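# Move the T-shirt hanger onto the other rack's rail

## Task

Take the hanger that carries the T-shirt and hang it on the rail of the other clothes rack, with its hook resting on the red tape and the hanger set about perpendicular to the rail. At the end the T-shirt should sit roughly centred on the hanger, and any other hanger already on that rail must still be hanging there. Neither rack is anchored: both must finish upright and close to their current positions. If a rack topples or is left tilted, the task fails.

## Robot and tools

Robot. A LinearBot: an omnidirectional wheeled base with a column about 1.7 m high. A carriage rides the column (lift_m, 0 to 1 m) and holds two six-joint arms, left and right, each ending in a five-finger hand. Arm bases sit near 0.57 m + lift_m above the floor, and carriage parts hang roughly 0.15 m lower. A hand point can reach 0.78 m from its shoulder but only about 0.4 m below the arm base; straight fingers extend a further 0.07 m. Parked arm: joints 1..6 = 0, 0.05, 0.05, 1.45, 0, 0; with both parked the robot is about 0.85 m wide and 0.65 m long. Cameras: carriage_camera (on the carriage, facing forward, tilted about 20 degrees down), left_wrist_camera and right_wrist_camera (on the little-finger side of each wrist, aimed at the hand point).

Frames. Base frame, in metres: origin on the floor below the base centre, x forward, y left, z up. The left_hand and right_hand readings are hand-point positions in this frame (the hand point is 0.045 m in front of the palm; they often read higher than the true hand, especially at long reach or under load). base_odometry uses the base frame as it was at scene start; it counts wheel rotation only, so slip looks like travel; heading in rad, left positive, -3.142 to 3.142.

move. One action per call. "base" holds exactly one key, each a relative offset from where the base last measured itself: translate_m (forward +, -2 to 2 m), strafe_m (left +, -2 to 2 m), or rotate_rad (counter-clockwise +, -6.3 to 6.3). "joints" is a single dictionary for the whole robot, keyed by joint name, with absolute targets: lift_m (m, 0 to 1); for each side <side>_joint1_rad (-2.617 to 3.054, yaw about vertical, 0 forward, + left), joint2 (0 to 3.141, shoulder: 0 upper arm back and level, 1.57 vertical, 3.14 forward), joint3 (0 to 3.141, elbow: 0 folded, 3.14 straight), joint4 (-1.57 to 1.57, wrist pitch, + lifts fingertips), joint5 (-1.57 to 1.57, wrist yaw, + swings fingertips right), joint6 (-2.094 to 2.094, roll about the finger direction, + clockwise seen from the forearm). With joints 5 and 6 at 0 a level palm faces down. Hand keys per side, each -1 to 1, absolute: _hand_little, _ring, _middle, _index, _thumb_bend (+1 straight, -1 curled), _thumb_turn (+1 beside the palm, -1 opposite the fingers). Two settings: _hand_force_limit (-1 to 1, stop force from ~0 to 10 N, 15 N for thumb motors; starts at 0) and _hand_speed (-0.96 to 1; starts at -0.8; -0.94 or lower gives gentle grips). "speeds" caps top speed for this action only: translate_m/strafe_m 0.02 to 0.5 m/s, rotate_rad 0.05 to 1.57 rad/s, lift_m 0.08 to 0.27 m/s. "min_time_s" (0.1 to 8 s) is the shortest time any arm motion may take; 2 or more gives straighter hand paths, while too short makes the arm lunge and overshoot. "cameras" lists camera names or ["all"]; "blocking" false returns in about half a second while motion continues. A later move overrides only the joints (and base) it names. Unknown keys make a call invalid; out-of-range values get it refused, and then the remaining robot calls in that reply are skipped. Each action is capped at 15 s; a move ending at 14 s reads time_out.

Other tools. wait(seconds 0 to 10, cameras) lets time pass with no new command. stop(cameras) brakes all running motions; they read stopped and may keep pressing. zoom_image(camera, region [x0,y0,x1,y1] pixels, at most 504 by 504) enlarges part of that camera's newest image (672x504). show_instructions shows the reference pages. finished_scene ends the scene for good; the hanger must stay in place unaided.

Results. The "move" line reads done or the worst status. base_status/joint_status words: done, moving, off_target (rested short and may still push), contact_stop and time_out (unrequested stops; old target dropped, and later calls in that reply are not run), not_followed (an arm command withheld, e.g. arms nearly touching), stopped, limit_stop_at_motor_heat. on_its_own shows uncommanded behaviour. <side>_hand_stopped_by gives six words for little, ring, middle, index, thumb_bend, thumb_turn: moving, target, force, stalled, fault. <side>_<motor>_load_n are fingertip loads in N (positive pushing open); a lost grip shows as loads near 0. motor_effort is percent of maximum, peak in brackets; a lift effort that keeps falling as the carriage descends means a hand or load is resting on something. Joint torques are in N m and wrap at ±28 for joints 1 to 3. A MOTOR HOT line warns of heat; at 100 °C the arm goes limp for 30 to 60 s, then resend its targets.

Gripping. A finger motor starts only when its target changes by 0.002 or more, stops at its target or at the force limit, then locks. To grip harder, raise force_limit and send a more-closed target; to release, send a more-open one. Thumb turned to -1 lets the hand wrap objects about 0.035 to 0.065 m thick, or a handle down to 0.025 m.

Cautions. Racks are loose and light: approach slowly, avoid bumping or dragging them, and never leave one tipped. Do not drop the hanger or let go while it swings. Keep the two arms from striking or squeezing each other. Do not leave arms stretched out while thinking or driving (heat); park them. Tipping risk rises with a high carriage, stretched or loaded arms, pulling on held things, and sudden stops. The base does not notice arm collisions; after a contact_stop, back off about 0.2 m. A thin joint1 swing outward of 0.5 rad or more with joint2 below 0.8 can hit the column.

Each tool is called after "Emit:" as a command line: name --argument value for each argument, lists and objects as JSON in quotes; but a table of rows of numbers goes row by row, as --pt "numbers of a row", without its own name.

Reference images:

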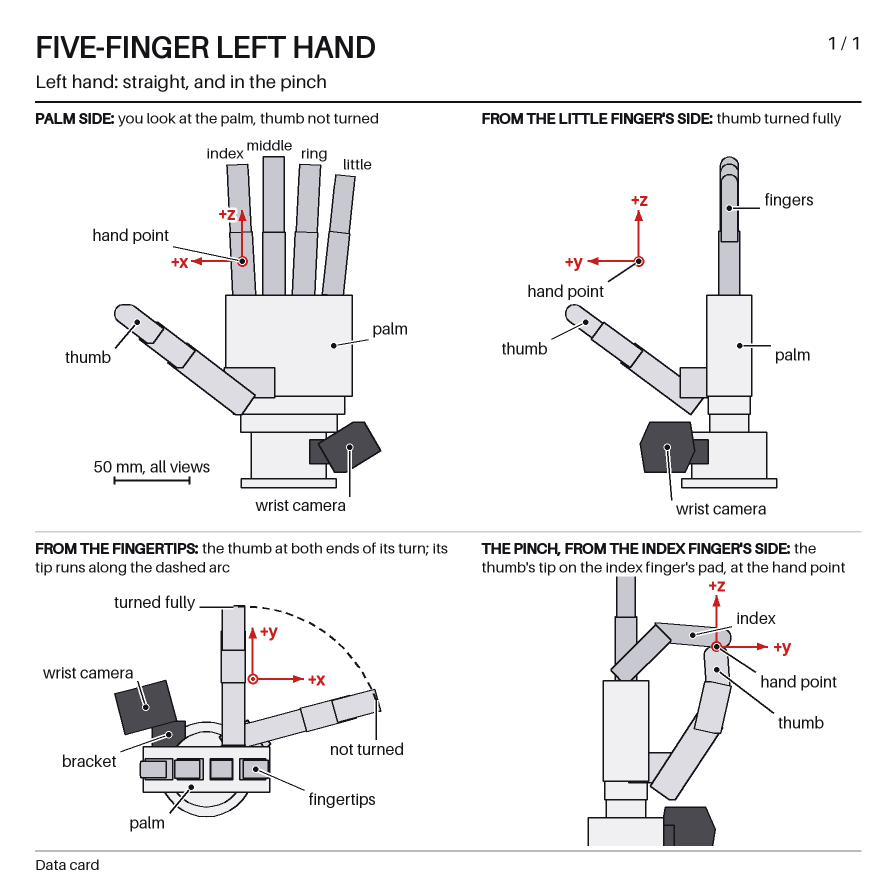

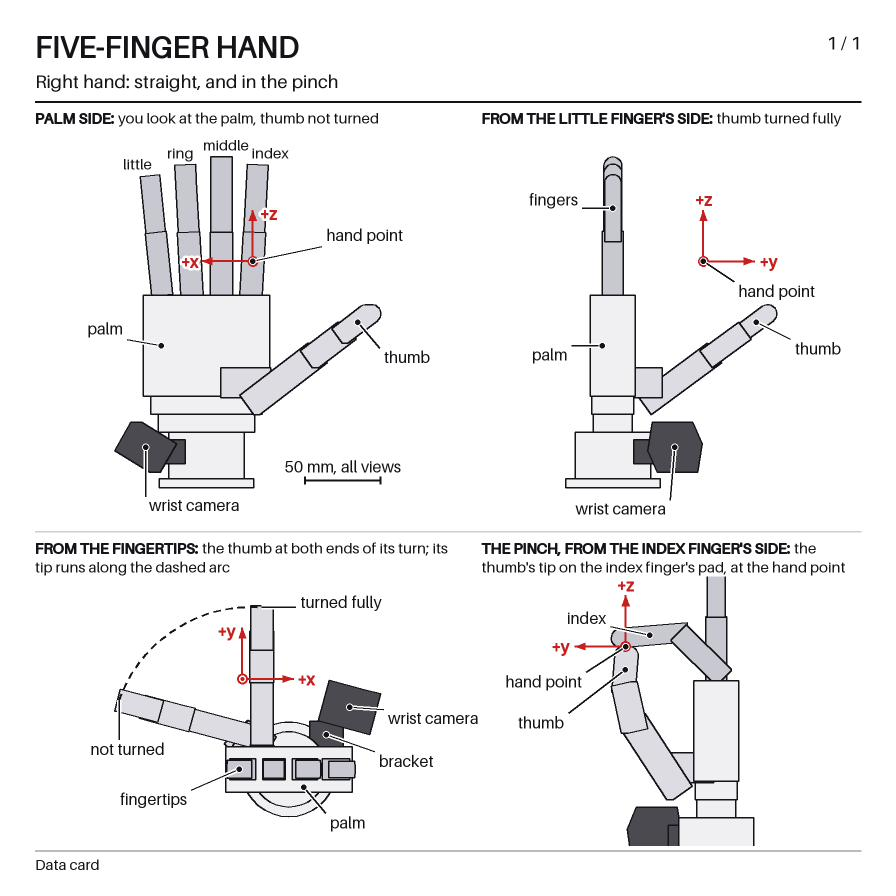

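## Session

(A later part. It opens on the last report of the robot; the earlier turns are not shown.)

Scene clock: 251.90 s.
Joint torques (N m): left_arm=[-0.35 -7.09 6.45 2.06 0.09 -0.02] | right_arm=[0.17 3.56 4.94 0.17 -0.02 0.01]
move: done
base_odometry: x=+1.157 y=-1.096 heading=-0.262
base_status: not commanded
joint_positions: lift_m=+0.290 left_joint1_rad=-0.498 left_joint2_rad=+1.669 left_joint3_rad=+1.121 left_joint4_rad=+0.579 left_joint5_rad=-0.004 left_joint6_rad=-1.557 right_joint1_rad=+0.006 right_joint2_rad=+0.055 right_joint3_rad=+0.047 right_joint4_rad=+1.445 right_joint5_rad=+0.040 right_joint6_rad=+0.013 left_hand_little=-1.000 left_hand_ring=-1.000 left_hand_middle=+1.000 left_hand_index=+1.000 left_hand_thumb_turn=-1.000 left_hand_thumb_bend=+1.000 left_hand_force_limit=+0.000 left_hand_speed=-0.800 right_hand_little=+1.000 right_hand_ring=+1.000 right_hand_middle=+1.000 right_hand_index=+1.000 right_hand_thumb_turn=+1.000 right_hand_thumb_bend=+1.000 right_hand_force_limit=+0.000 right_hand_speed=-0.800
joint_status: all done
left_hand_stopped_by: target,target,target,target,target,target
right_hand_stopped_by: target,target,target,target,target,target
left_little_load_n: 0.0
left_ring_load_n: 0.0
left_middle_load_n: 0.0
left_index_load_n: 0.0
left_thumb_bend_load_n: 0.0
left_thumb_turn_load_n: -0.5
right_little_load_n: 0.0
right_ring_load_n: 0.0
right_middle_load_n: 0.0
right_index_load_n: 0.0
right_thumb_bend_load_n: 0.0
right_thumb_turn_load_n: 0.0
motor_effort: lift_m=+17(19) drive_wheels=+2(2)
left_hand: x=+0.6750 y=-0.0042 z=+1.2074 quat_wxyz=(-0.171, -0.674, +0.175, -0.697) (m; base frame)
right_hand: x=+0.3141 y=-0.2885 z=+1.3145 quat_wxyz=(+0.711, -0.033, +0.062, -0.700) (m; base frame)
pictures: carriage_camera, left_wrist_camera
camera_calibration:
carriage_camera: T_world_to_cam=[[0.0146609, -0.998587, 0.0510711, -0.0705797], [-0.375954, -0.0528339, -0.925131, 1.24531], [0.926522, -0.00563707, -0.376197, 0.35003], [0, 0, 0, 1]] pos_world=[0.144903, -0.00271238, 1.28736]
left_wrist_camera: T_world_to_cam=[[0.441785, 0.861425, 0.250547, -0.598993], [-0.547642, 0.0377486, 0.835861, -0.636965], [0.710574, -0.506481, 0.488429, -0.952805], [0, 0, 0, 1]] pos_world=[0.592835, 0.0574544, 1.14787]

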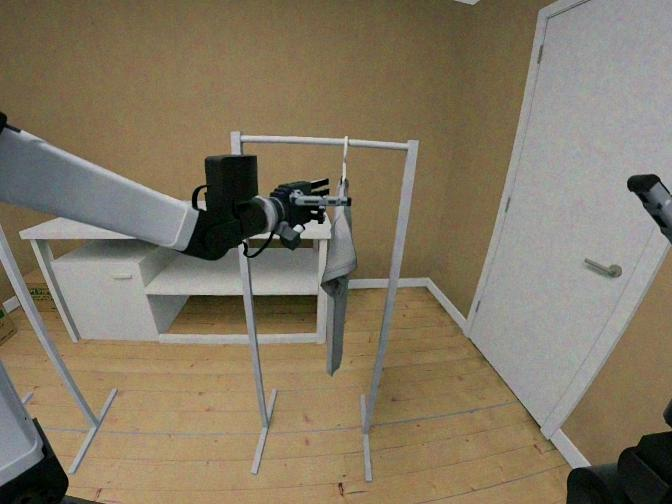

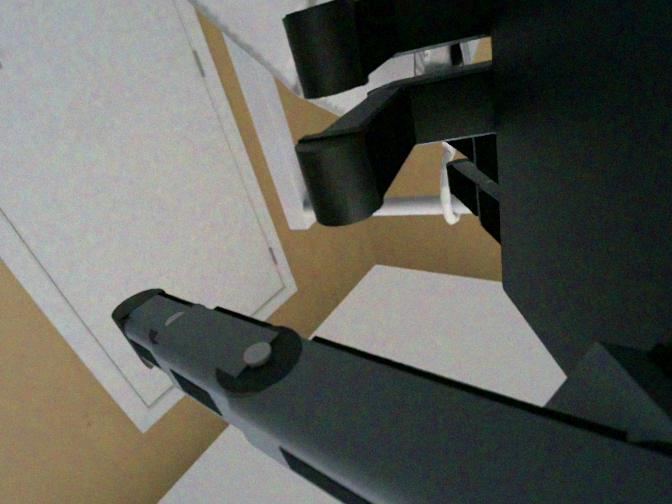

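Emit:
move --base '{"translate_m": 0.15}' --joints '{"lift_m": 0.302}' --speeds '{"translate_m": 0.1}' --cameras '["carriage_camera", "left_wrist_camera"]'

Emit:
zoom_image --camera "left_wrist_camera" --region '[250, 50, 520, 270]'

Emit:
zoom_image --camera "carriage_camera" --region '[220, 120, 420, 270]'

Scene clock: 282.07 s.
Joint torques (N m): left_arm=[-0.12 -7.05 6.56 2.02 0.11 -0.03] | right_arm=[0.03 3.43 4.72 0.23 -0.02 -0.01]
move: done
base_odometry: x=+1.302 y=-1.135 heading=-0.261
base_status: done
joint_positions: lift_m=+0.302 left_joint1_rad=-0.499 left_joint2_rad=+1.669 left_joint3_rad=+1.121 left_joint4_rad=+0.586 left_joint5_rad=-0.003 left_joint6_rad=-1.557 right_joint1_rad=+0.006 right_joint2_rad=+0.055 right_joint3_rad=+0.047 right_joint4_rad=+1.445 right_joint5_rad=+0.040 right_joint6_rad=+0.013 left_hand_little=-1.000 left_hand_ring=-1.000 left_hand_middle=+1.000 left_hand_index=+1.000 left_hand_thumb_turn=-1.000 left_hand_thumb_bend=+1.000 left_hand_force_limit=+0.000 left_hand_speed=-0.800 right_hand_little=+1.000 right_hand_ring=+1.000 right_hand_middle=+1.000 right_hand_index=+1.000 right_hand_thumb_turn=+1.000 right_hand_thumb_bend=+1.000 right_hand_force_limit=+0.000 right_hand_speed=-0.800
joint_status: all done
left_hand_stopped_by: target,target,target,target,target,target
right_hand_stopped_by: target,target,target,target,target,target
left_little_load_n: 0.0
left_ring_load_n: 0.5
left_middle_load_n: 0.0
left_index_load_n: 0.0
left_thumb_bend_load_n: 0.0
left_thumb_turn_load_n: 0.0
right_little_load_n: 0.0
right_ring_load_n: 0.0
right_middle_load_n: 0.0
right_index_load_n: 0.0
right_thumb_bend_load_n: 0.0
right_thumb_turn_load_n: 0.0
motor_effort: lift_m=+23(28) drive_wheels=-4(9)
left_hand: x=+0.6744 y=-0.0046 z=+1.2206 quat_wxyz=(-0.172, -0.671, +0.175, -0.699) (m; base frame)
right_hand: x=+0.3141 y=-0.2885 z=+1.3258 quat_wxyz=(+0.711, -0.033, +0.062, -0.700) (m; base frame)
pictures: carriage_camera, left_wrist_camera
camera_calibration:
carriage_camera: T_world_to_cam=[[0.0146609, -0.998587, 0.0510711, -0.0711568], [-0.375954, -0.0528339, -0.925131, 1.25576], [0.926522, -0.00563707, -0.376197, 0.354281], [0, 0, 0, 1]] pos_world=[0.144903, -0.00271238, 1.29866]
left_wrist_camera: T_world_to_cam=[[0.441756, 0.861478, 0.250416, -0.601595], [-0.552934, 0.0416372, 0.832184, -0.640345], [0.706481, -0.506086, 0.494733, -0.964], [0, 0, 0, 1]] pos_world=[0.592738, 0.0570562, 1.16046]

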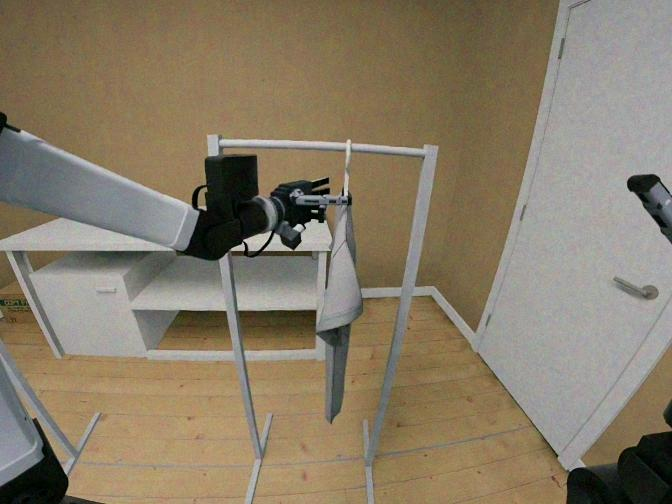

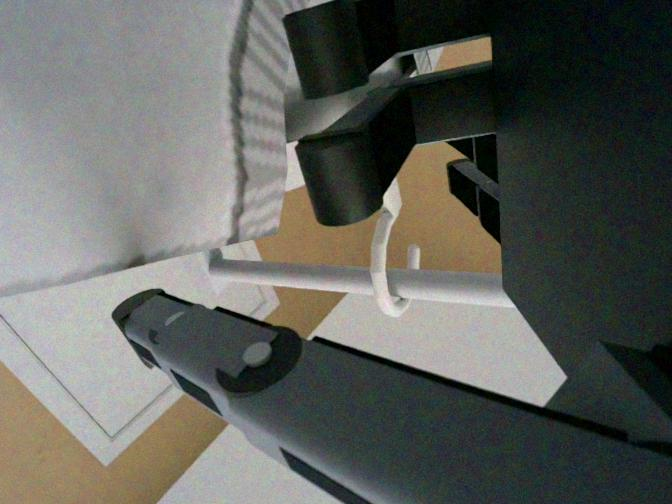

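Scaled by 1.867 from the camera's 672x504 image, which has a finer 960x720 frame.

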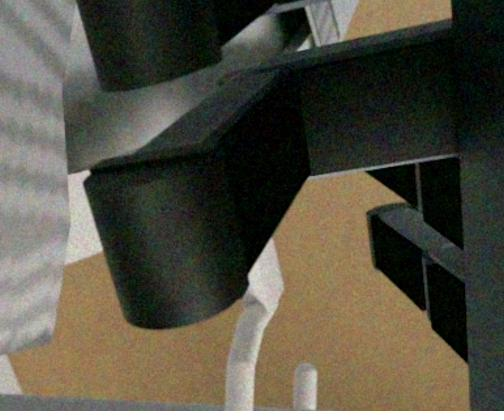

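Scaled by 2.520 from the camera's 672x504 image, which has a finer 960x720 frame.

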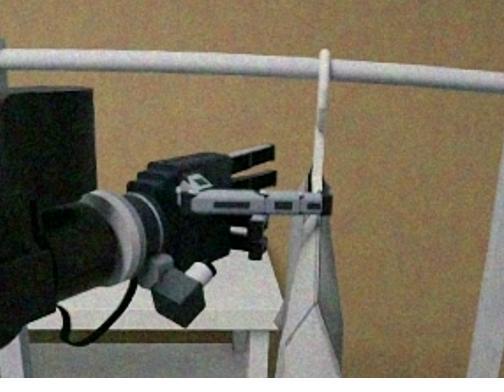

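Emit:
move --base '{"translate_m": 0.06}' --speeds '{"translate_m": 0.06}' --cameras '["carriage_camera", "left_wrist_camera"]'

Emit:
zoom_image --camera "left_wrist_camera" --region '[200, 50, 520, 370]'

Emit:
zoom_image --camera "carriage_camera" --region '[260, 120, 400, 240]'

Scene clock: 303.07 s.
Joint torques (N m): left_arm=[-0.24 -7.25 6.53 1.98 0.06 0] | right_arm=[0.06 3.48 4.85 0.18 -0.02 0.01]
move: done
base_odometry: x=+1.360 y=-1.150 heading=-0.261
base_status: done
joint_positions: lift_m=+0.302 left_joint1_rad=-0.499 left_joint2_rad=+1.669 left_joint3_rad=+1.121 left_joint4_rad=+0.586 left_joint5_rad=-0.003 left_joint6_rad=-1.557 right_joint1_rad=+0.006 right_joint2_rad=+0.055 right_joint3_rad=+0.047 right_joint4_rad=+1.445 right_joint5_rad=+0.040 right_joint6_rad=+0.013 left_hand_little=-1.000 left_hand_ring=-1.000 left_hand_middle=+1.000 left_hand_index=+1.000 left_hand_thumb_turn=-1.000 left_hand_thumb_bend=+1.000 left_hand_force_limit=+0.000 left_hand_speed=-0.800 right_hand_little=+1.000 right_hand_ring=+1.000 right_hand_middle=+1.000 right_hand_index=+1.000 right_hand_thumb_turn=+1.000 right_hand_thumb_bend=+1.000 right_hand_force_limit=+0.000 right_hand_speed=-0.800
joint_status: not commanded
left_hand_stopped_by: target,target,target,target,target,target
right_hand_stopped_by: target,target,target,target,target,target
left_little_load_n: 0.0
left_ring_load_n: 0.0
left_middle_load_n: 0.0
left_index_load_n: 0.0
left_thumb_bend_load_n: 0.0
left_thumb_turn_load_n: 0.0
right_little_load_n: 0.0
right_ring_load_n: 0.0
right_middle_load_n: 0.0
right_index_load_n: 0.0
right_thumb_bend_load_n: 0.0
right_thumb_turn_load_n: 0.0
motor_effort: lift_m=+22(24) drive_wheels=-6(12)
left_hand: x=+0.6744 y=-0.0046 z=+1.2206 quat_wxyz=(-0.172, -0.671, +0.175, -0.699) (m; base frame)
right_hand: x=+0.3140 y=-0.2885 z=+1.3258 quat_wxyz=(+0.711, -0.033, +0.061, -0.700) (m; base frame)
pictures: carriage_camera, left_wrist_camera
camera_calibration:
carriage_camera: T_world_to_cam=[[0.0146609, -0.998587, 0.0510711, -0.0711568], [-0.375954, -0.0528339, -0.925131, 1.25576], [0.926522, -0.00563707, -0.376197, 0.354281], [0, 0, 0, 1]] pos_world=[0.144903, -0.00271238, 1.29866]
left_wrist_camera: T_world_to_cam=[[0.441756, 0.861478, 0.250416, -0.601595], [-0.552934, 0.0416372, 0.832184, -0.640345], [0.706481, -0.506086, 0.494733, -0.964], [0, 0, 0, 1]] pos_world=[0.592738, 0.0570562, 1.16046]

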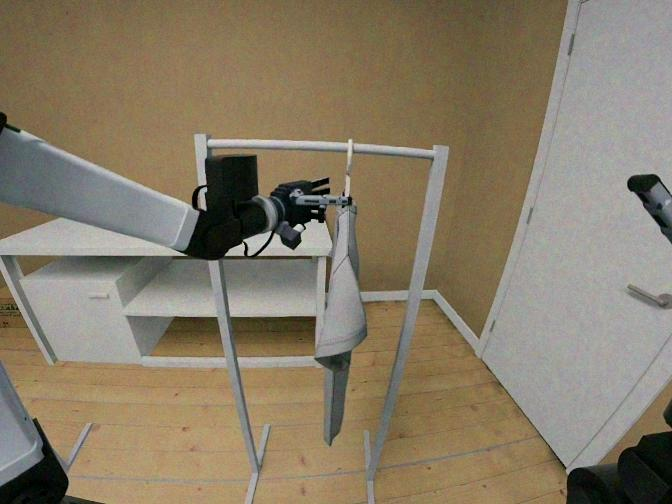

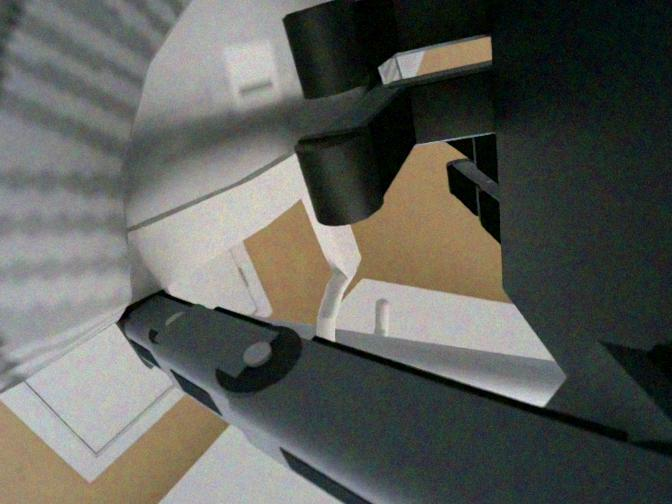

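Scaled by 1.575 from the camera's 672x504 image, which has a finer 960x720 frame.

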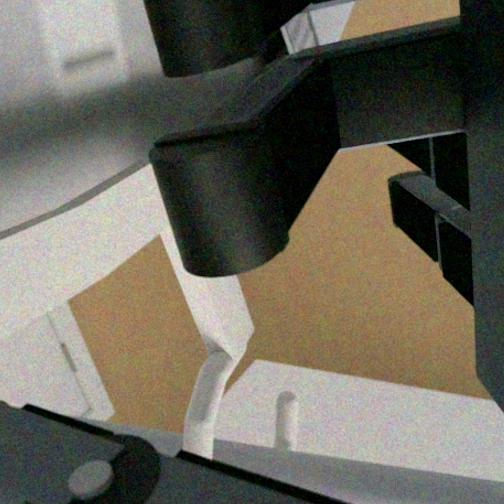

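Scaled by 3.600 from the camera's 672x504 image, which has a finer 960x720 frame.

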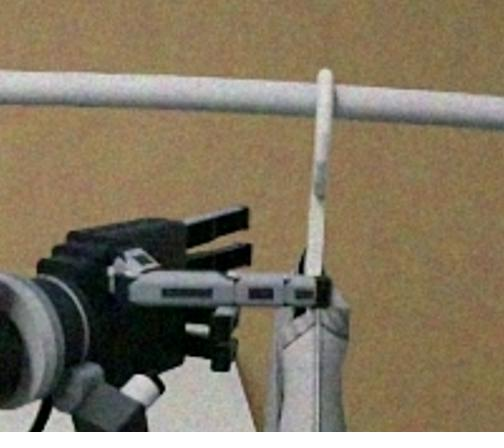

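Emit:
move --base '{"translate_m": 0.012}' --joints '{"lift_m": 0.314}' --speeds '{"translate_m": 0.05}'

Emit:
move --joints '{"left_hand_index": 0.1, "left_hand_middle": 0.1, "left_hand_thumb_bend": 0.2, "left_hand_speed": -0.7, "left_hand_force_limit": -0.5}' --cameras '["carriage_camera", "left_wrist_camera"]'

Emit:
zoom_image --camera "left_wrist_camera" --region '[200, 50, 520, 370]'

Emit:
zoom_image --camera "carriage_camera" --region '[260, 120, 400, 240]'

Scene clock: 323.77 s.
Joint torques (N m): left_arm=[-0.25 -7.08 6.53 1.97 0.09 -0.05] | right_arm=[0.02 3.47 4.89 0.25 -0.04 0.03]
move: done
base_odometry: x=+1.371 y=-1.153 heading=-0.261
base_status: done
joint_positions: lift_m=+0.314 left_joint1_rad=-0.497 left_joint2_rad=+1.669 left_joint3_rad=+1.121 left_joint4_rad=+0.587 left_joint5_rad=-0.004 left_joint6_rad=-1.557 right_joint1_rad=+0.006 right_joint2_rad=+0.055 right_joint3_rad=+0.047 right_joint4_rad=+1.443 right_joint5_rad=+0.040 right_joint6_rad=+0.013 left_hand_little=-1.000 left_hand_ring=-1.000 left_hand_middle=+1.000 left_hand_index=+1.000 left_hand_thumb_turn=-1.000 left_hand_thumb_bend=+1.000 left_hand_force_limit=+0.000 left_hand_speed=-0.800 right_hand_little=+1.000 right_hand_ring=+1.000 right_hand_middle=+1.000 right_hand_index=+1.000 right_hand_thumb_turn=+1.000 right_hand_thumb_bend=+1.000 right_hand_force_limit=+0.000 right_hand_speed=-0.800
joint_status: all done
left_hand_stopped_by: target,target,target,target,target,target
right_hand_stopped_by: target,target,target,target,target,target
left_little_load_n: 0.0
left_ring_load_n: 0.0
left_middle_load_n: 0.5
left_index_load_n: 0.0
left_thumb_bend_load_n: 0.0
left_thumb_turn_load_n: 0.0
right_little_load_n: 0.0
right_ring_load_n: 0.0
right_middle_load_n: -0.5
right_index_load_n: 0.5
right_thumb_bend_load_n: 0.0
right_thumb_turn_load_n: 0.0
motor_effort: lift_m=+22(27) drive_wheels=-3(12)
left_hand: x=+0.6749 y=-0.0038 z=+1.2330 quat_wxyz=(-0.171, -0.671, +0.174, -0.700) (m; base frame)
right_hand: x=+0.3147 y=-0.2885 z=+1.3376 quat_wxyz=(+0.711, -0.034, +0.062, -0.700) (m; base frame)
pictures: none

Scene clock: 326.13 s.
Joint torques (N m): left_arm=[-0.35 -7.08 6.49 2 0.07 -0.02] | right_arm=[0.1 3.55 4.89 0.23 -0.02 0.03]
move: done
base_odometry: x=+1.371 y=-1.153 heading=-0.261
base_status: not commanded
joint_positions: lift_m=+0.314 left_joint1_rad=-0.497 left_joint2_rad=+1.669 left_joint3_rad=+1.121 left_joint4_rad=+0.587 left_joint5_rad=-0.005 left_joint6_rad=-1.557 right_joint1_rad=+0.006 right_joint2_rad=+0.055 right_joint3_rad=+0.047 right_joint4_rad=+1.443 right_joint5_rad=+0.040 right_joint6_rad=+0.013 left_hand_little=-1.000 left_hand_ring=-1.000 left_hand_middle=+0.100 left_hand_index=+0.100 left_hand_thumb_turn=-1.000 left_hand_thumb_bend=+0.200 left_hand_force_limit=-0.500 left_hand_speed=-0.700 right_hand_little=+1.000 right_hand_ring=+1.000 right_hand_middle=+1.000 right_hand_index=+1.000 right_hand_thumb_turn=+1.000 right_hand_thumb_bend=+1.000 right_hand_force_limit=+0.000 right_hand_speed=-0.800
joint_status: all done
left_hand_stopped_by: target,target,target,target,target,target
right_hand_stopped_by: target,target,target,target,target,target
left_little_load_n: 0.0
left_ring_load_n: 0.0
left_middle_load_n: 0.0
left_index_load_n: 0.0
left_thumb_bend_load_n: 0.0
left_thumb_turn_load_n: 0.0
right_little_load_n: 0.0
right_ring_load_n: 0.0
right_middle_load_n: -0.5
right_index_load_n: 0.0
right_thumb_bend_load_n: 0.0
right_thumb_turn_load_n: 0.0
motor_effort: lift_m=+22(24) drive_wheels=-5(7)
left_hand: x=+0.6750 y=-0.0036 z=+1.2330 quat_wxyz=(-0.171, -0.671, +0.174, -0.700) (m; base frame)
right_hand: x=+0.3147 y=-0.2885 z=+1.3376 quat_wxyz=(+0.711, -0.034, +0.062, -0.700) (m; base frame)
pictures: carriage_camera, left_wrist_camera
camera_calibration:
carriage_camera: T_world_to_cam=[[0.0146609, -0.998587, 0.0510711, -0.0717697], [-0.375954, -0.0528339, -0.925131, 1.26686], [0.926522, -0.00563707, -0.376197, 0.358795], [0, 0, 0, 1]] pos_world=[0.144903, -0.00271238, 1.31066]
left_wrist_camera: T_world_to_cam=[[0.438855, 0.862993, 0.250299, -0.603698], [-0.554114, 0.0406322, 0.831448, -0.648629], [0.707364, -0.503579, 0.496028, -0.972218], [0, 0, 0, 1]] pos_world=[0.593233, 0.0577536, 1.17265]

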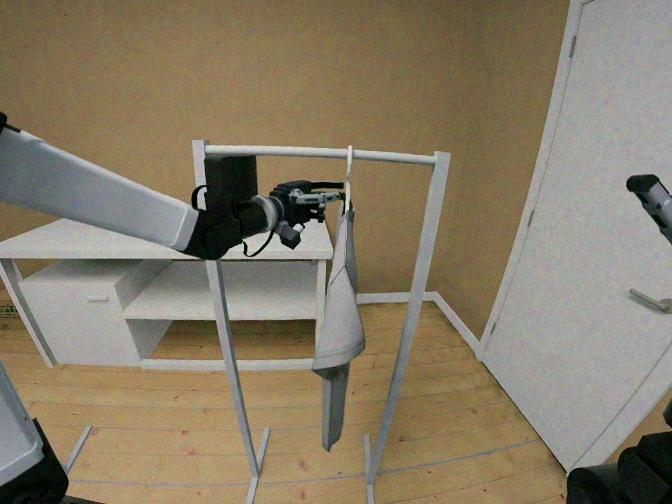

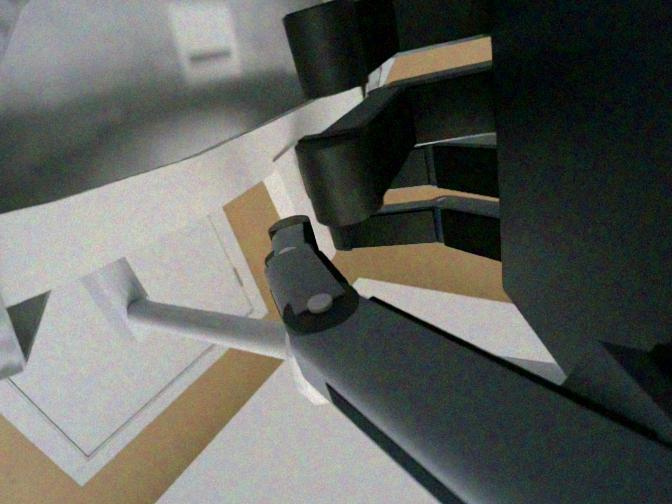

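Scaled by 1.575 from the camera's 672x504 image, which has a finer 960x720 frame.

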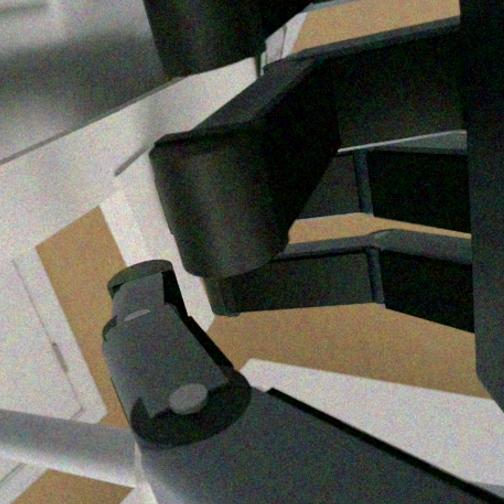

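Scaled by 3.600 from the camera's 672x504 image, which has a finer 960x720 frame.

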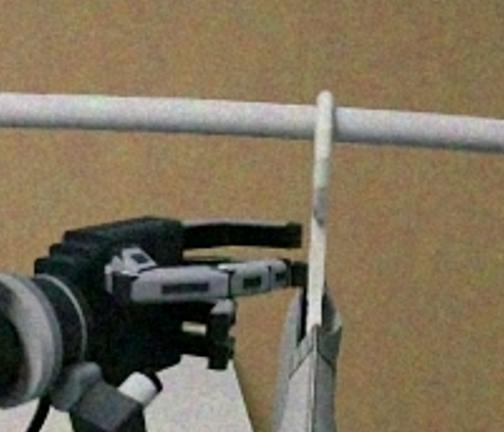

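Emit:
move --joints '{"left_hand_index": -0.7, "left_hand_middle": -0.7, "left_hand_thumb_bend": -0.05, "left_hand_speed": -0.92, "left_hand_force_limit": -0.4}' --cameras '["carriage_camera", "left_wrist_camera"]'

Emit:
zoom_image --camera "left_wrist_camera" --region '[200, 50, 520, 370]'

Emit:
zoom_image --camera "carriage_camera" --region '[260, 120, 400, 240]'

Scene clock: 338.23 s.
Joint torques (N m): left_arm=[-0.42 -7.13 6.34 1.96 0.08 -0.02] | right_arm=[0.02 3.47 5.03 0.22 -0.06 -0.01]
move: off_target
base_odometry: x=+1.371 y=-1.153 heading=-0.261
base_status: not commanded
joint_positions: lift_m=+0.314 left_joint1_rad=-0.497 left_joint2_rad=+1.669 left_joint3_rad=+1.121 left_joint4_rad=+0.587 left_joint5_rad=-0.005 left_joint6_rad=-1.557 right_joint1_rad=+0.006 right_joint2_rad=+0.055 right_joint3_rad=+0.047 right_joint4_rad=+1.443 right_joint5_rad=+0.040 right_joint6_rad=+0.013 left_hand_little=-1.000 left_hand_ring=-1.000 left_hand_middle=-0.227 left_hand_index=-0.235 left_hand_thumb_turn=-1.000 left_hand_thumb_bend=+0.029 left_hand_force_limit=-0.400 left_hand_speed=-0.920 right_hand_little=+1.000 right_hand_ring=+1.000 right_hand_middle=+1.000 right_hand_index=+1.000 right_hand_thumb_turn=+1.000 right_hand_thumb_bend=+1.000 right_hand_force_limit=+0.000 right_hand_speed=-0.800
joint_status: left_hand_middle off_target (ended at -0.227, target -0.700); left_hand_index off_target (ended at -0.235, target -0.700); left_hand_thumb_bend off_target (ended at +0.029, target -0.050); the others done
left_hand_stopped_by: target,target,force,force,force,target
right_hand_stopped_by: target,target,target,target,target,target
left_little_load_n: 0.0
left_ring_load_n: 0.0
left_middle_load_n: 4.0
left_index_load_n: 4.0
left_thumb_bend_load_n: 4.0
left_thumb_turn_load_n: 0.0
right_little_load_n: 0.0
right_ring_load_n: 0.0
right_middle_load_n: 0.0
right_index_load_n: 0.0
right_thumb_bend_load_n: 0.0
right_thumb_turn_load_n: 0.0
motor_effort: lift_m=+22(24) drive_wheels=-5(6)
left_hand: x=+0.6750 y=-0.0036 z=+1.2330 quat_wxyz=(-0.171, -0.671, +0.174, -0.700) (m; base frame)
right_hand: x=+0.3147 y=-0.2885 z=+1.3376 quat_wxyz=(+0.711, -0.034, +0.062, -0.700) (m; base frame)
pictures: carriage_camera, left_wrist_camera
camera_calibration:
carriage_camera: T_world_to_cam=[[0.0146609, -0.998587, 0.0510711, -0.0717697], [-0.375954, -0.0528339, -0.925131, 1.26686], [0.926522, -0.00563707, -0.376197, 0.358795], [0, 0, 0, 1]] pos_world=[0.144903, -0.00271238, 1.31066]
left_wrist_camera: T_world_to_cam=[[0.438855, 0.862993, 0.250299, -0.603698], [-0.554114, 0.0406322, 0.831448, -0.648629], [0.707364, -0.503579, 0.496028, -0.972218], [0, 0, 0, 1]] pos_world=[0.593233, 0.0577536, 1.17265]

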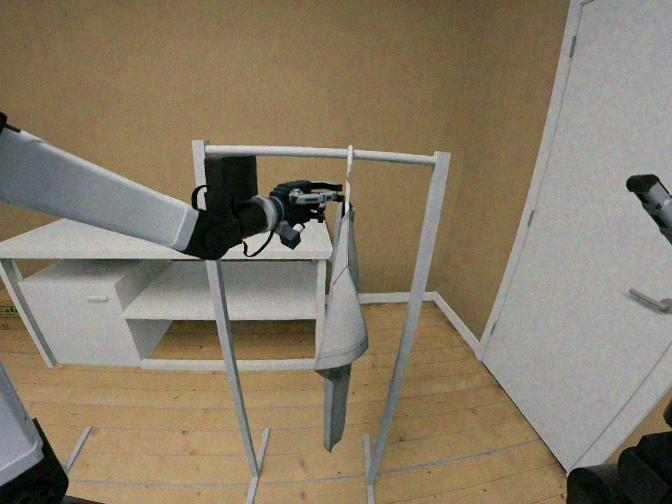

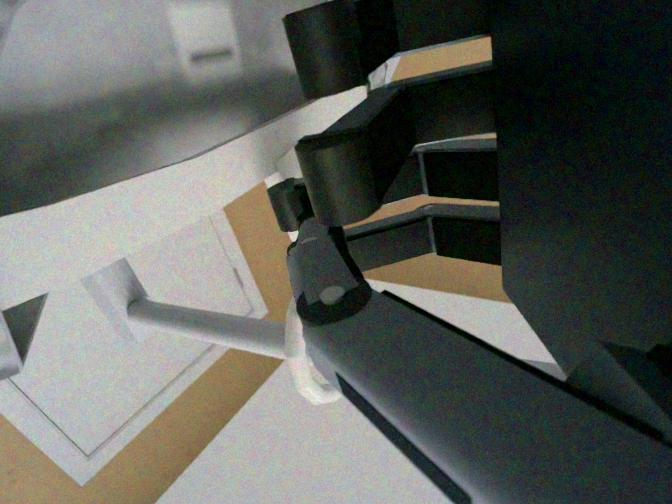

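Scaled by 1.575 from the camera's 672x504 image, which has a finer 960x720 frame.

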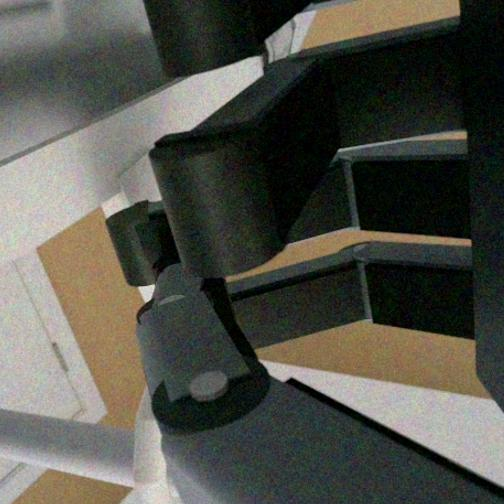

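Scaled by 3.600 from the camera's 672x504 image, which has a finer 960x720 frame.

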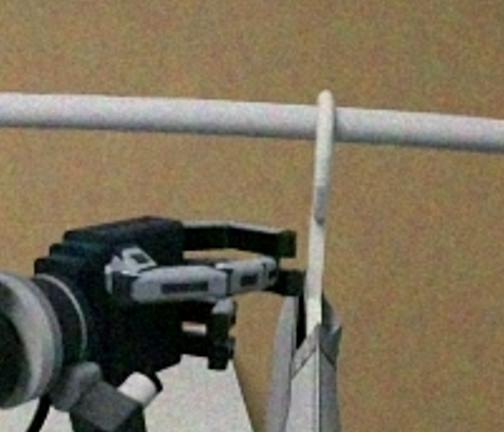

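Emit:
move --joints '{"left_hand_index": -0.8, "left_hand_middle": -0.8, "left_hand_thumb_bend": -0.2, "left_hand_force_limit": 0.1}'

Emit:
move --joints '{"lift_m": 0.349}' --speeds '{"lift_m": 0.08}' --cameras '["carriage_camera", "left_wrist_camera"]'

Emit:
zoom_image --camera "carriage_camera" --region '[260, 130, 400, 250]'

Emit:
zoom_image --camera "left_wrist_camera" --region '[100, 150, 500, 450]'

Scene clock: 350.90 s.
Joint torques (N m): left_arm=[-0.61 -6.87 6.57 1.98 0.08 -0.01] | right_arm=[0.1 3.55 4.92 0.25 -0.03 0.03]
move: off_target
base_odometry: x=+1.371 y=-1.153 heading=-0.261
base_status: not commanded
joint_positions: lift_m=+0.314 left_joint1_rad=-0.497 left_joint2_rad=+1.669 left_joint3_rad=+1.121 left_joint4_rad=+0.587 left_joint5_rad=-0.005 left_joint6_rad=-1.557 right_joint1_rad=+0.006 right_joint2_rad=+0.055 right_joint3_rad=+0.047 right_joint4_rad=+1.443 right_joint5_rad=+0.040 right_joint6_rad=+0.013 left_hand_little=-1.000 left_hand_ring=-1.000 left_hand_middle=-0.233 left_hand_index=-0.241 left_hand_thumb_turn=-1.000 left_hand_thumb_bend=+0.022 left_hand_force_limit=+0.100 left_hand_speed=-0.920 right_hand_little=+1.000 right_hand_ring=+1.000 right_hand_middle=+1.000 right_hand_index=+1.000 right_hand_thumb_turn=+1.000 right_hand_thumb_bend=+1.000 right_hand_force_limit=+0.000 right_hand_speed=-0.800
joint_status: left_hand_middle off_target (ended at -0.233, target -0.800); left_hand_index off_target (ended at -0.241, target -0.800); left_hand_thumb_bend off_target (ended at +0.022, target -0.200); the others done
left_hand_stopped_by: target,target,force,force,force,target
right_hand_stopped_by: target,target,target,target,target,target
left_little_load_n: 0.0
left_ring_load_n: 0.0
left_middle_load_n: 6.5
left_index_load_n: 7.5
left_thumb_bend_load_n: 8.0
left_thumb_turn_load_n: 0.0
right_little_load_n: 0.0
right_ring_load_n: 0.0
right_middle_load_n: 0.0
right_index_load_n: 0.0
right_thumb_bend_load_n: 0.0
right_thumb_turn_load_n: 0.0
motor_effort: lift_m=+22(24) drive_wheels=-5(7)
left_hand: x=+0.6750 y=-0.0036 z=+1.2330 quat_wxyz=(-0.171, -0.671, +0.174, -0.700) (m; base frame)
right_hand: x=+0.3147 y=-0.2885 z=+1.3376 quat_wxyz=(+0.711, -0.034, +0.062, -0.700) (m; base frame)
pictures: none

Scene clock: 351.70 s.
Joint torques (N m): left_arm=[-0.49 -7.01 6.63 2.05 0.08 -0.04] | right_arm=[-0.05 3.44 4.89 0.25 -0.01 -0.01]
move: done
base_odometry: x=+1.371 y=-1.153 heading=-0.261
base_status: not commanded
joint_positions: lift_m=+0.349 left_joint1_rad=-0.497 left_joint2_rad=+1.669 left_joint3_rad=+1.121 left_joint4_rad=+0.586 left_joint5_rad=-0.005 left_joint6_rad=-1.557 right_joint1_rad=+0.006 right_joint2_rad=+0.055 right_joint3_rad=+0.047 right_joint4_rad=+1.443 right_joint5_rad=+0.040 right_joint6_rad=+0.013 left_hand_little=-1.000 left_hand_ring=-1.000 left_hand_middle=-0.233 left_hand_index=-0.241 left_hand_thumb_turn=-1.000 left_hand_thumb_bend=+0.022 left_hand_force_limit=+0.100 left_hand_speed=-0.920 right_hand_little=+1.000 right_hand_ring=+1.000 right_hand_middle=+1.000 right_hand_index=+1.000 right_hand_thumb_turn=+1.000 right_hand_thumb_bend=+1.000 right_hand_force_limit=+0.000 right_hand_speed=-0.800
joint_status: all done
left_hand_stopped_by: target,target,force,force,force,target
right_hand_stopped_by: target,target,target,target,target,target
left_little_load_n: 0.0
left_ring_load_n: 0.0
left_middle_load_n: 6.5
left_index_load_n: 7.0
left_thumb_bend_load_n: 8.5
left_thumb_turn_load_n: 0.0
right_little_load_n: 0.0
right_ring_load_n: 0.0
right_middle_load_n: 0.0
right_index_load_n: 0.0
right_thumb_bend_load_n: 0.0
right_thumb_turn_load_n: 0.0
motor_effort: lift_m=+22(28) drive_wheels=+0(5)
left_hand: x=+0.6751 y=-0.0036 z=+1.2676 quat_wxyz=(-0.171, -0.672, +0.174, -0.700) (m; base frame)
right_hand: x=+0.3147 y=-0.2885 z=+1.3725 quat_wxyz=(+0.711, -0.034, +0.062, -0.700) (m; base frame)
pictures: carriage_camera, left_wrist_camera
camera_calibration:
carriage_camera: T_world_to_cam=[[0.0146609, -0.998587, 0.0510711, -0.0735572], [-0.375954, -0.0528339, -0.925131, 1.29924], [0.926522, -0.00563707, -0.376197, 0.371962], [0, 0, 0, 1]] pos_world=[0.144903, -0.00271238, 1.34566]
left_wrist_camera: T_world_to_cam=[[0.439197, 0.862784, 0.250418, -0.612745], [-0.553059, 0.0399967, 0.832181, -0.67904], [0.707977, -0.503988, 0.494737, -0.988262], [0, 0, 0, 1]] pos_world=[0.593233, 0.0577536, 1.20746]

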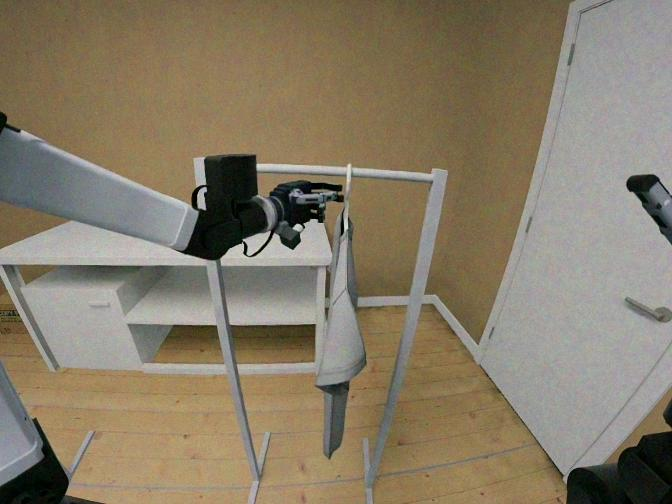

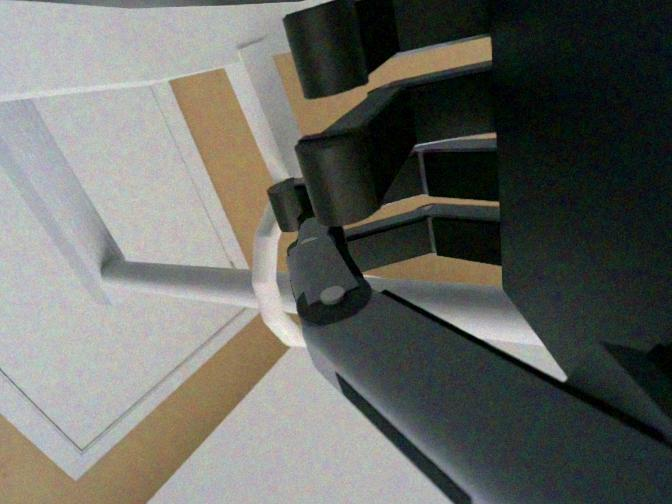

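Scaled by 3.600 from the camera's 672x504 image, which has a finer 960x720 frame.

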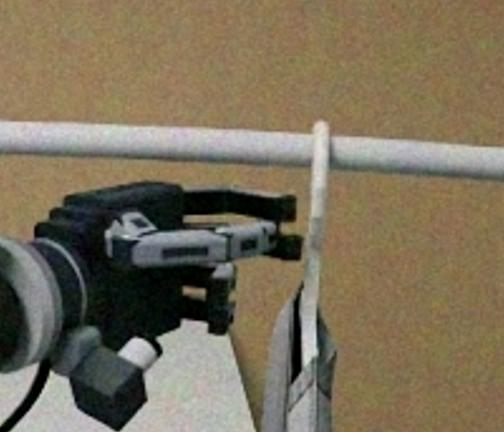

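Scaled by 1.260 from the camera's 672x504 image, which has a finer 960x720 frame.

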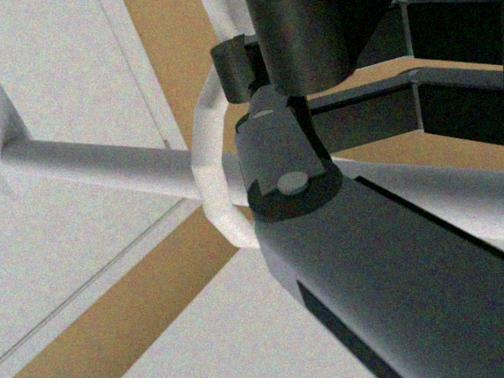

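Emit:
move --joints '{"lift_m": 0.314, "left_hand_index": 1, "left_hand_middle": 1, "left_hand_thumb_bend": 1, "left_hand_speed": -0.5}' --speeds '{"lift_m": 0.08}' --cameras '["carriage_camera", "left_wrist_camera"]'

Emit:
zoom_image --camera "carriage_camera" --region '[260, 120, 400, 240]'

Emit:
zoom_image --camera "left_wrist_camera" --region '[200, 50, 520, 370]'

Scene clock: 380.13 s.
Joint torques (N m): left_arm=[-0.57 -6.97 6.43 2.05 0.11 -0.02] | right_arm=[0.06 3.51 4.88 0.27 -0.03 0.01]
move: done
base_odometry: x=+1.371 y=-1.153 heading=-0.261
base_status: not commanded
joint_positions: lift_m=+0.314 left_joint1_rad=-0.497 left_joint2_rad=+1.669 left_joint3_rad=+1.121 left_joint4_rad=+0.583 left_joint5_rad=-0.005 left_joint6_rad=-1.557 right_joint1_rad=+0.006 right_joint2_rad=+0.055 right_joint3_rad=+0.047 right_joint4_rad=+1.443 right_joint5_rad=+0.040 right_joint6_rad=+0.013 left_hand_little=-1.000 left_hand_ring=-1.000 left_hand_middle=+1.000 left_hand_index=+1.000 left_hand_thumb_turn=-1.000 left_hand_thumb_bend=+1.000 left_hand_force_limit=+0.100 left_hand_speed=-0.500 right_hand_little=+1.000 right_hand_ring=+1.000 right_hand_middle=+1.000 right_hand_index=+1.000 right_hand_thumb_turn=+1.000 right_hand_thumb_bend=+1.000 right_hand_force_limit=+0.000 right_hand_speed=-0.800
joint_status: all done
left_hand_stopped_by: target,target,target,target,target,target
right_hand_stopped_by: target,target,target,target,target,target
left_little_load_n: 0.0
left_ring_load_n: 0.0
left_middle_load_n: 0.0
left_index_load_n: 0.0
left_thumb_bend_load_n: 0.0
left_thumb_turn_load_n: -0.5
right_little_load_n: 0.0
right_ring_load_n: 0.0
right_middle_load_n: 0.0
right_index_load_n: 0.0
right_thumb_bend_load_n: 0.0
right_thumb_turn_load_n: 0.0
motor_effort: lift_m=+17(19) drive_wheels=-1(6)
left_hand: x=+0.6752 y=-0.0037 z=+1.2326 quat_wxyz=(-0.171, -0.673, +0.174, -0.699) (m; base frame)
right_hand: x=+0.3147 y=-0.2885 z=+1.3383 quat_wxyz=(+0.711, -0.034, +0.062, -0.700) (m; base frame)
pictures: carriage_camera, left_wrist_camera
camera_calibration:
carriage_camera: T_world_to_cam=[[0.0146609, -0.998587, 0.0510711, -0.0718054], [-0.375954, -0.0528339, -0.925131, 1.26751], [0.926522, -0.00563707, -0.376197, 0.359058], [0, 0, 0, 1]] pos_world=[0.144903, -0.00271238, 1.31136]
left_wrist_camera: T_world_to_cam=[[0.439777, 0.862486, 0.250427, -0.604324], [-0.551072, 0.038964, 0.833547, -0.652859], [0.709165, -0.504578, 0.492428, -0.968939], [0, 0, 0, 1]] pos_world=[0.593133, 0.0577535, 1.17266]

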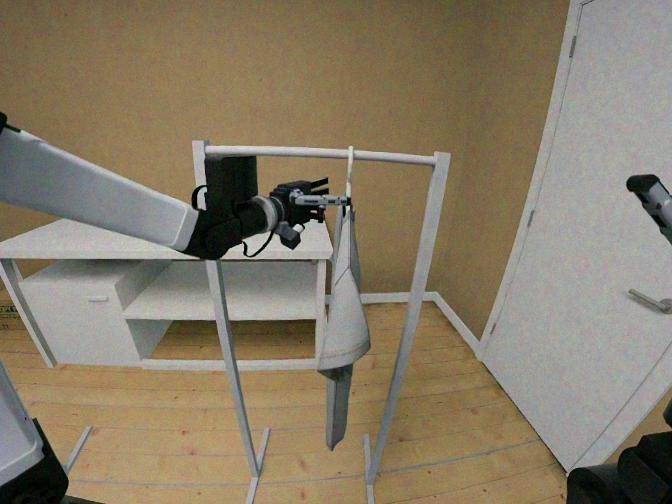

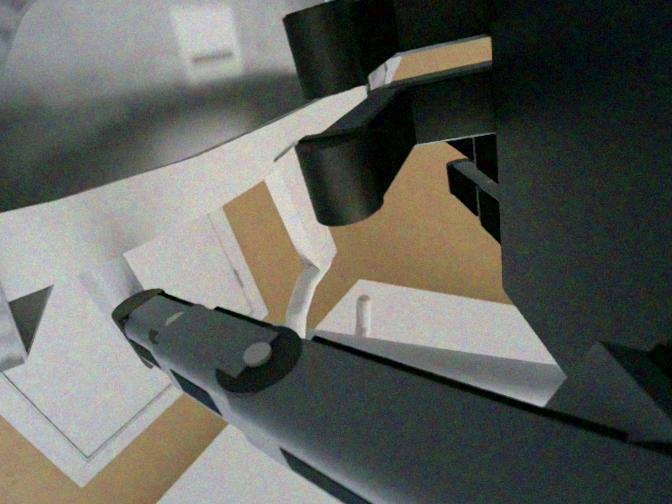

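Scaled by 3.600 from the camera's 672x504 image, which has a finer 960x720 frame.

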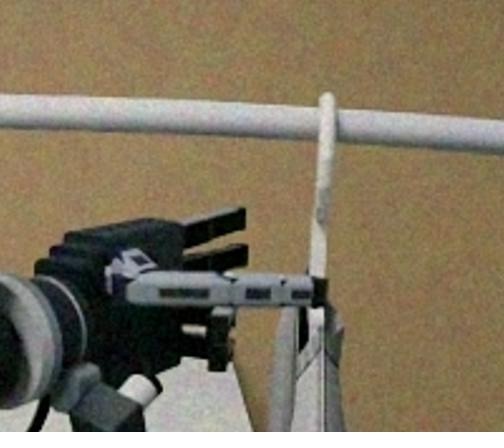

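Scaled by 1.575 from the camera's 672x504 image, which has a finer 960x720 frame.

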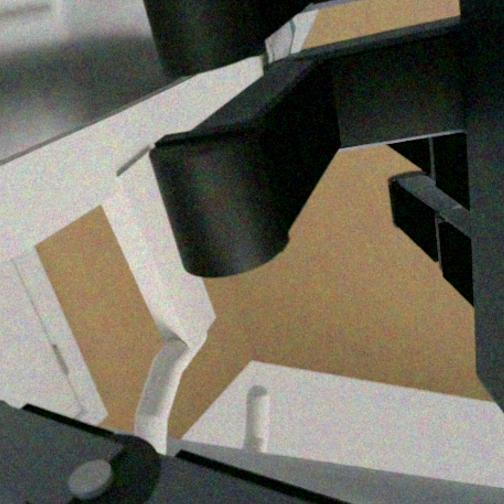

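Emit:
move --base '{"strafe_m": -0.024}' --speeds '{"strafe_m": 0.05}' --cameras '["carriage_camera", "left_wrist_camera"]'

Emit:
zoom_image --camera "carriage_camera" --region '[260, 120, 400, 240]'

Emit:
zoom_image --camera "left_wrist_camera" --region '[200, 50, 520, 370]'

Scene clock: 396.87 s.
Joint torques (N m): left_arm=[-0.35 -7.08 6.68 2.04 0.08 -0.01] | right_arm=[0.06 3.47 4.77 0.21 0.01 0.02]
move: done
base_odometry: x=+1.365 y=-1.176 heading=-0.260
base_status: done
joint_positions: lift_m=+0.314 left_joint1_rad=-0.499 left_joint2_rad=+1.669 left_joint3_rad=+1.121 left_joint4_rad=+0.583 left_joint5_rad=-0.004 left_joint6_rad=-1.557 right_joint1_rad=+0.006 right_joint2_rad=+0.055 right_joint3_rad=+0.047 right_joint4_rad=+1.443 right_joint5_rad=+0.040 right_joint6_rad=+0.013 left_hand_little=-1.000 left_hand_ring=-1.000 left_hand_middle=+1.000 left_hand_index=+1.000 left_hand_thumb_turn=-1.000 left_hand_thumb_bend=+1.000 left_hand_force_limit=+0.100 left_hand_speed=-0.500 right_hand_little=+1.000 right_hand_ring=+1.000 right_hand_middle=+1.000 right_hand_index=+1.000 right_hand_thumb_turn=+1.000 right_hand_thumb_bend=+1.000 right_hand_force_limit=+0.000 right_hand_speed=-0.800
joint_status: not commanded
left_hand_stopped_by: target,target,target,target,target,target
right_hand_stopped_by: target,target,target,target,target,target
left_little_load_n: 0.0
left_ring_load_n: 0.0
left_middle_load_n: 0.0
left_index_load_n: 0.0
left_thumb_bend_load_n: 0.0
left_thumb_turn_load_n: -0.5
right_little_load_n: 0.0
right_ring_load_n: 0.0
right_middle_load_n: -0.5
right_index_load_n: 0.0
right_thumb_bend_load_n: 0.0
right_thumb_turn_load_n: 0.0
motor_effort: lift_m=+17(18) drive_wheels=-6(7)
left_hand: x=+0.6744 y=-0.0047 z=+1.2326 quat_wxyz=(-0.172, -0.672, +0.175, -0.699) (m; base frame)
right_hand: x=+0.3147 y=-0.2885 z=+1.3383 quat_wxyz=(+0.711, -0.034, +0.062, -0.700) (m; base frame)
pictures: carriage_camera, left_wrist_camera
camera_calibration:
carriage_camera: T_world_to_cam=[[0.0146609, -0.998587, 0.0510711, -0.0718054], [-0.375954, -0.0528339, -0.925131, 1.26751], [0.926522, -0.00563707, -0.376197, 0.359058], [0, 0, 0, 1]] pos_world=[0.144903, -0.00271238, 1.31136]
left_wrist_camera: T_world_to_cam=[[0.442405, 0.861115, 0.250517, -0.604959], [-0.551001, 0.0405937, 0.833517, -0.653255], [0.707584, -0.506787, 0.492434, -0.967864], [0, 0, 0, 1]] pos_world=[0.592538, 0.0569562, 1.17266]

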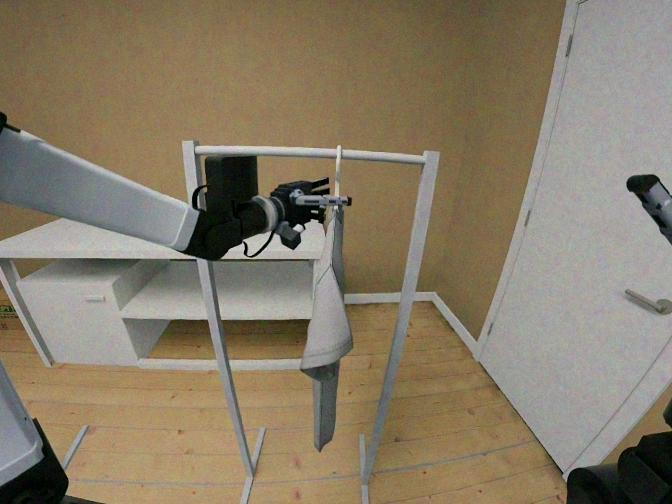

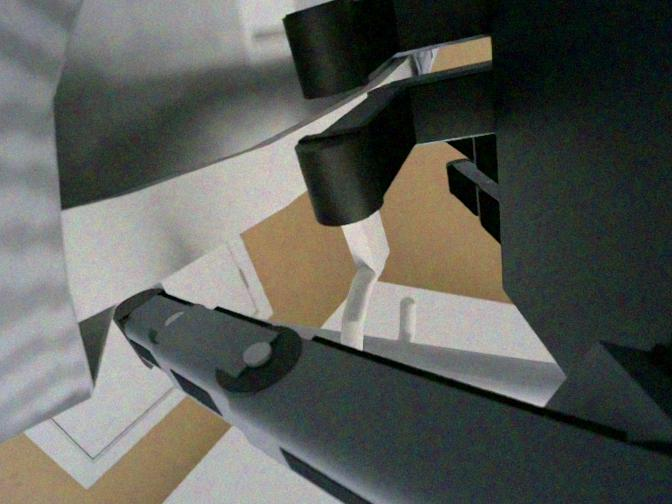

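Scaled by 3.600 from the camera's 672x504 image, which has a finer 960x720 frame.

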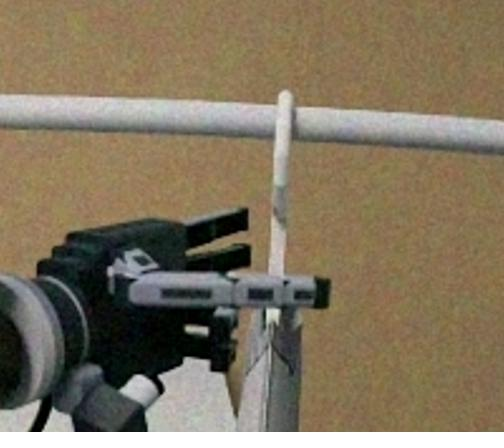

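Scaled by 1.575 from the camera's 672x504 image, which has a finer 960x720 frame.

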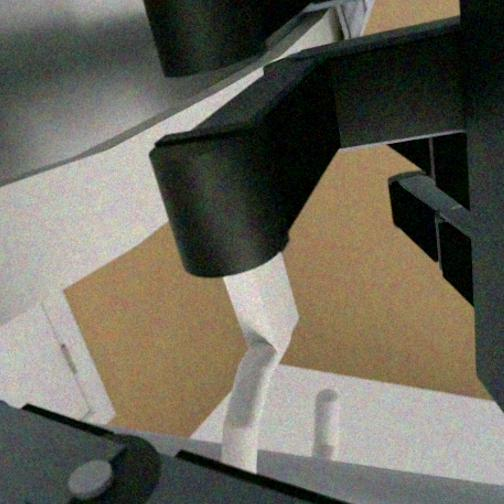

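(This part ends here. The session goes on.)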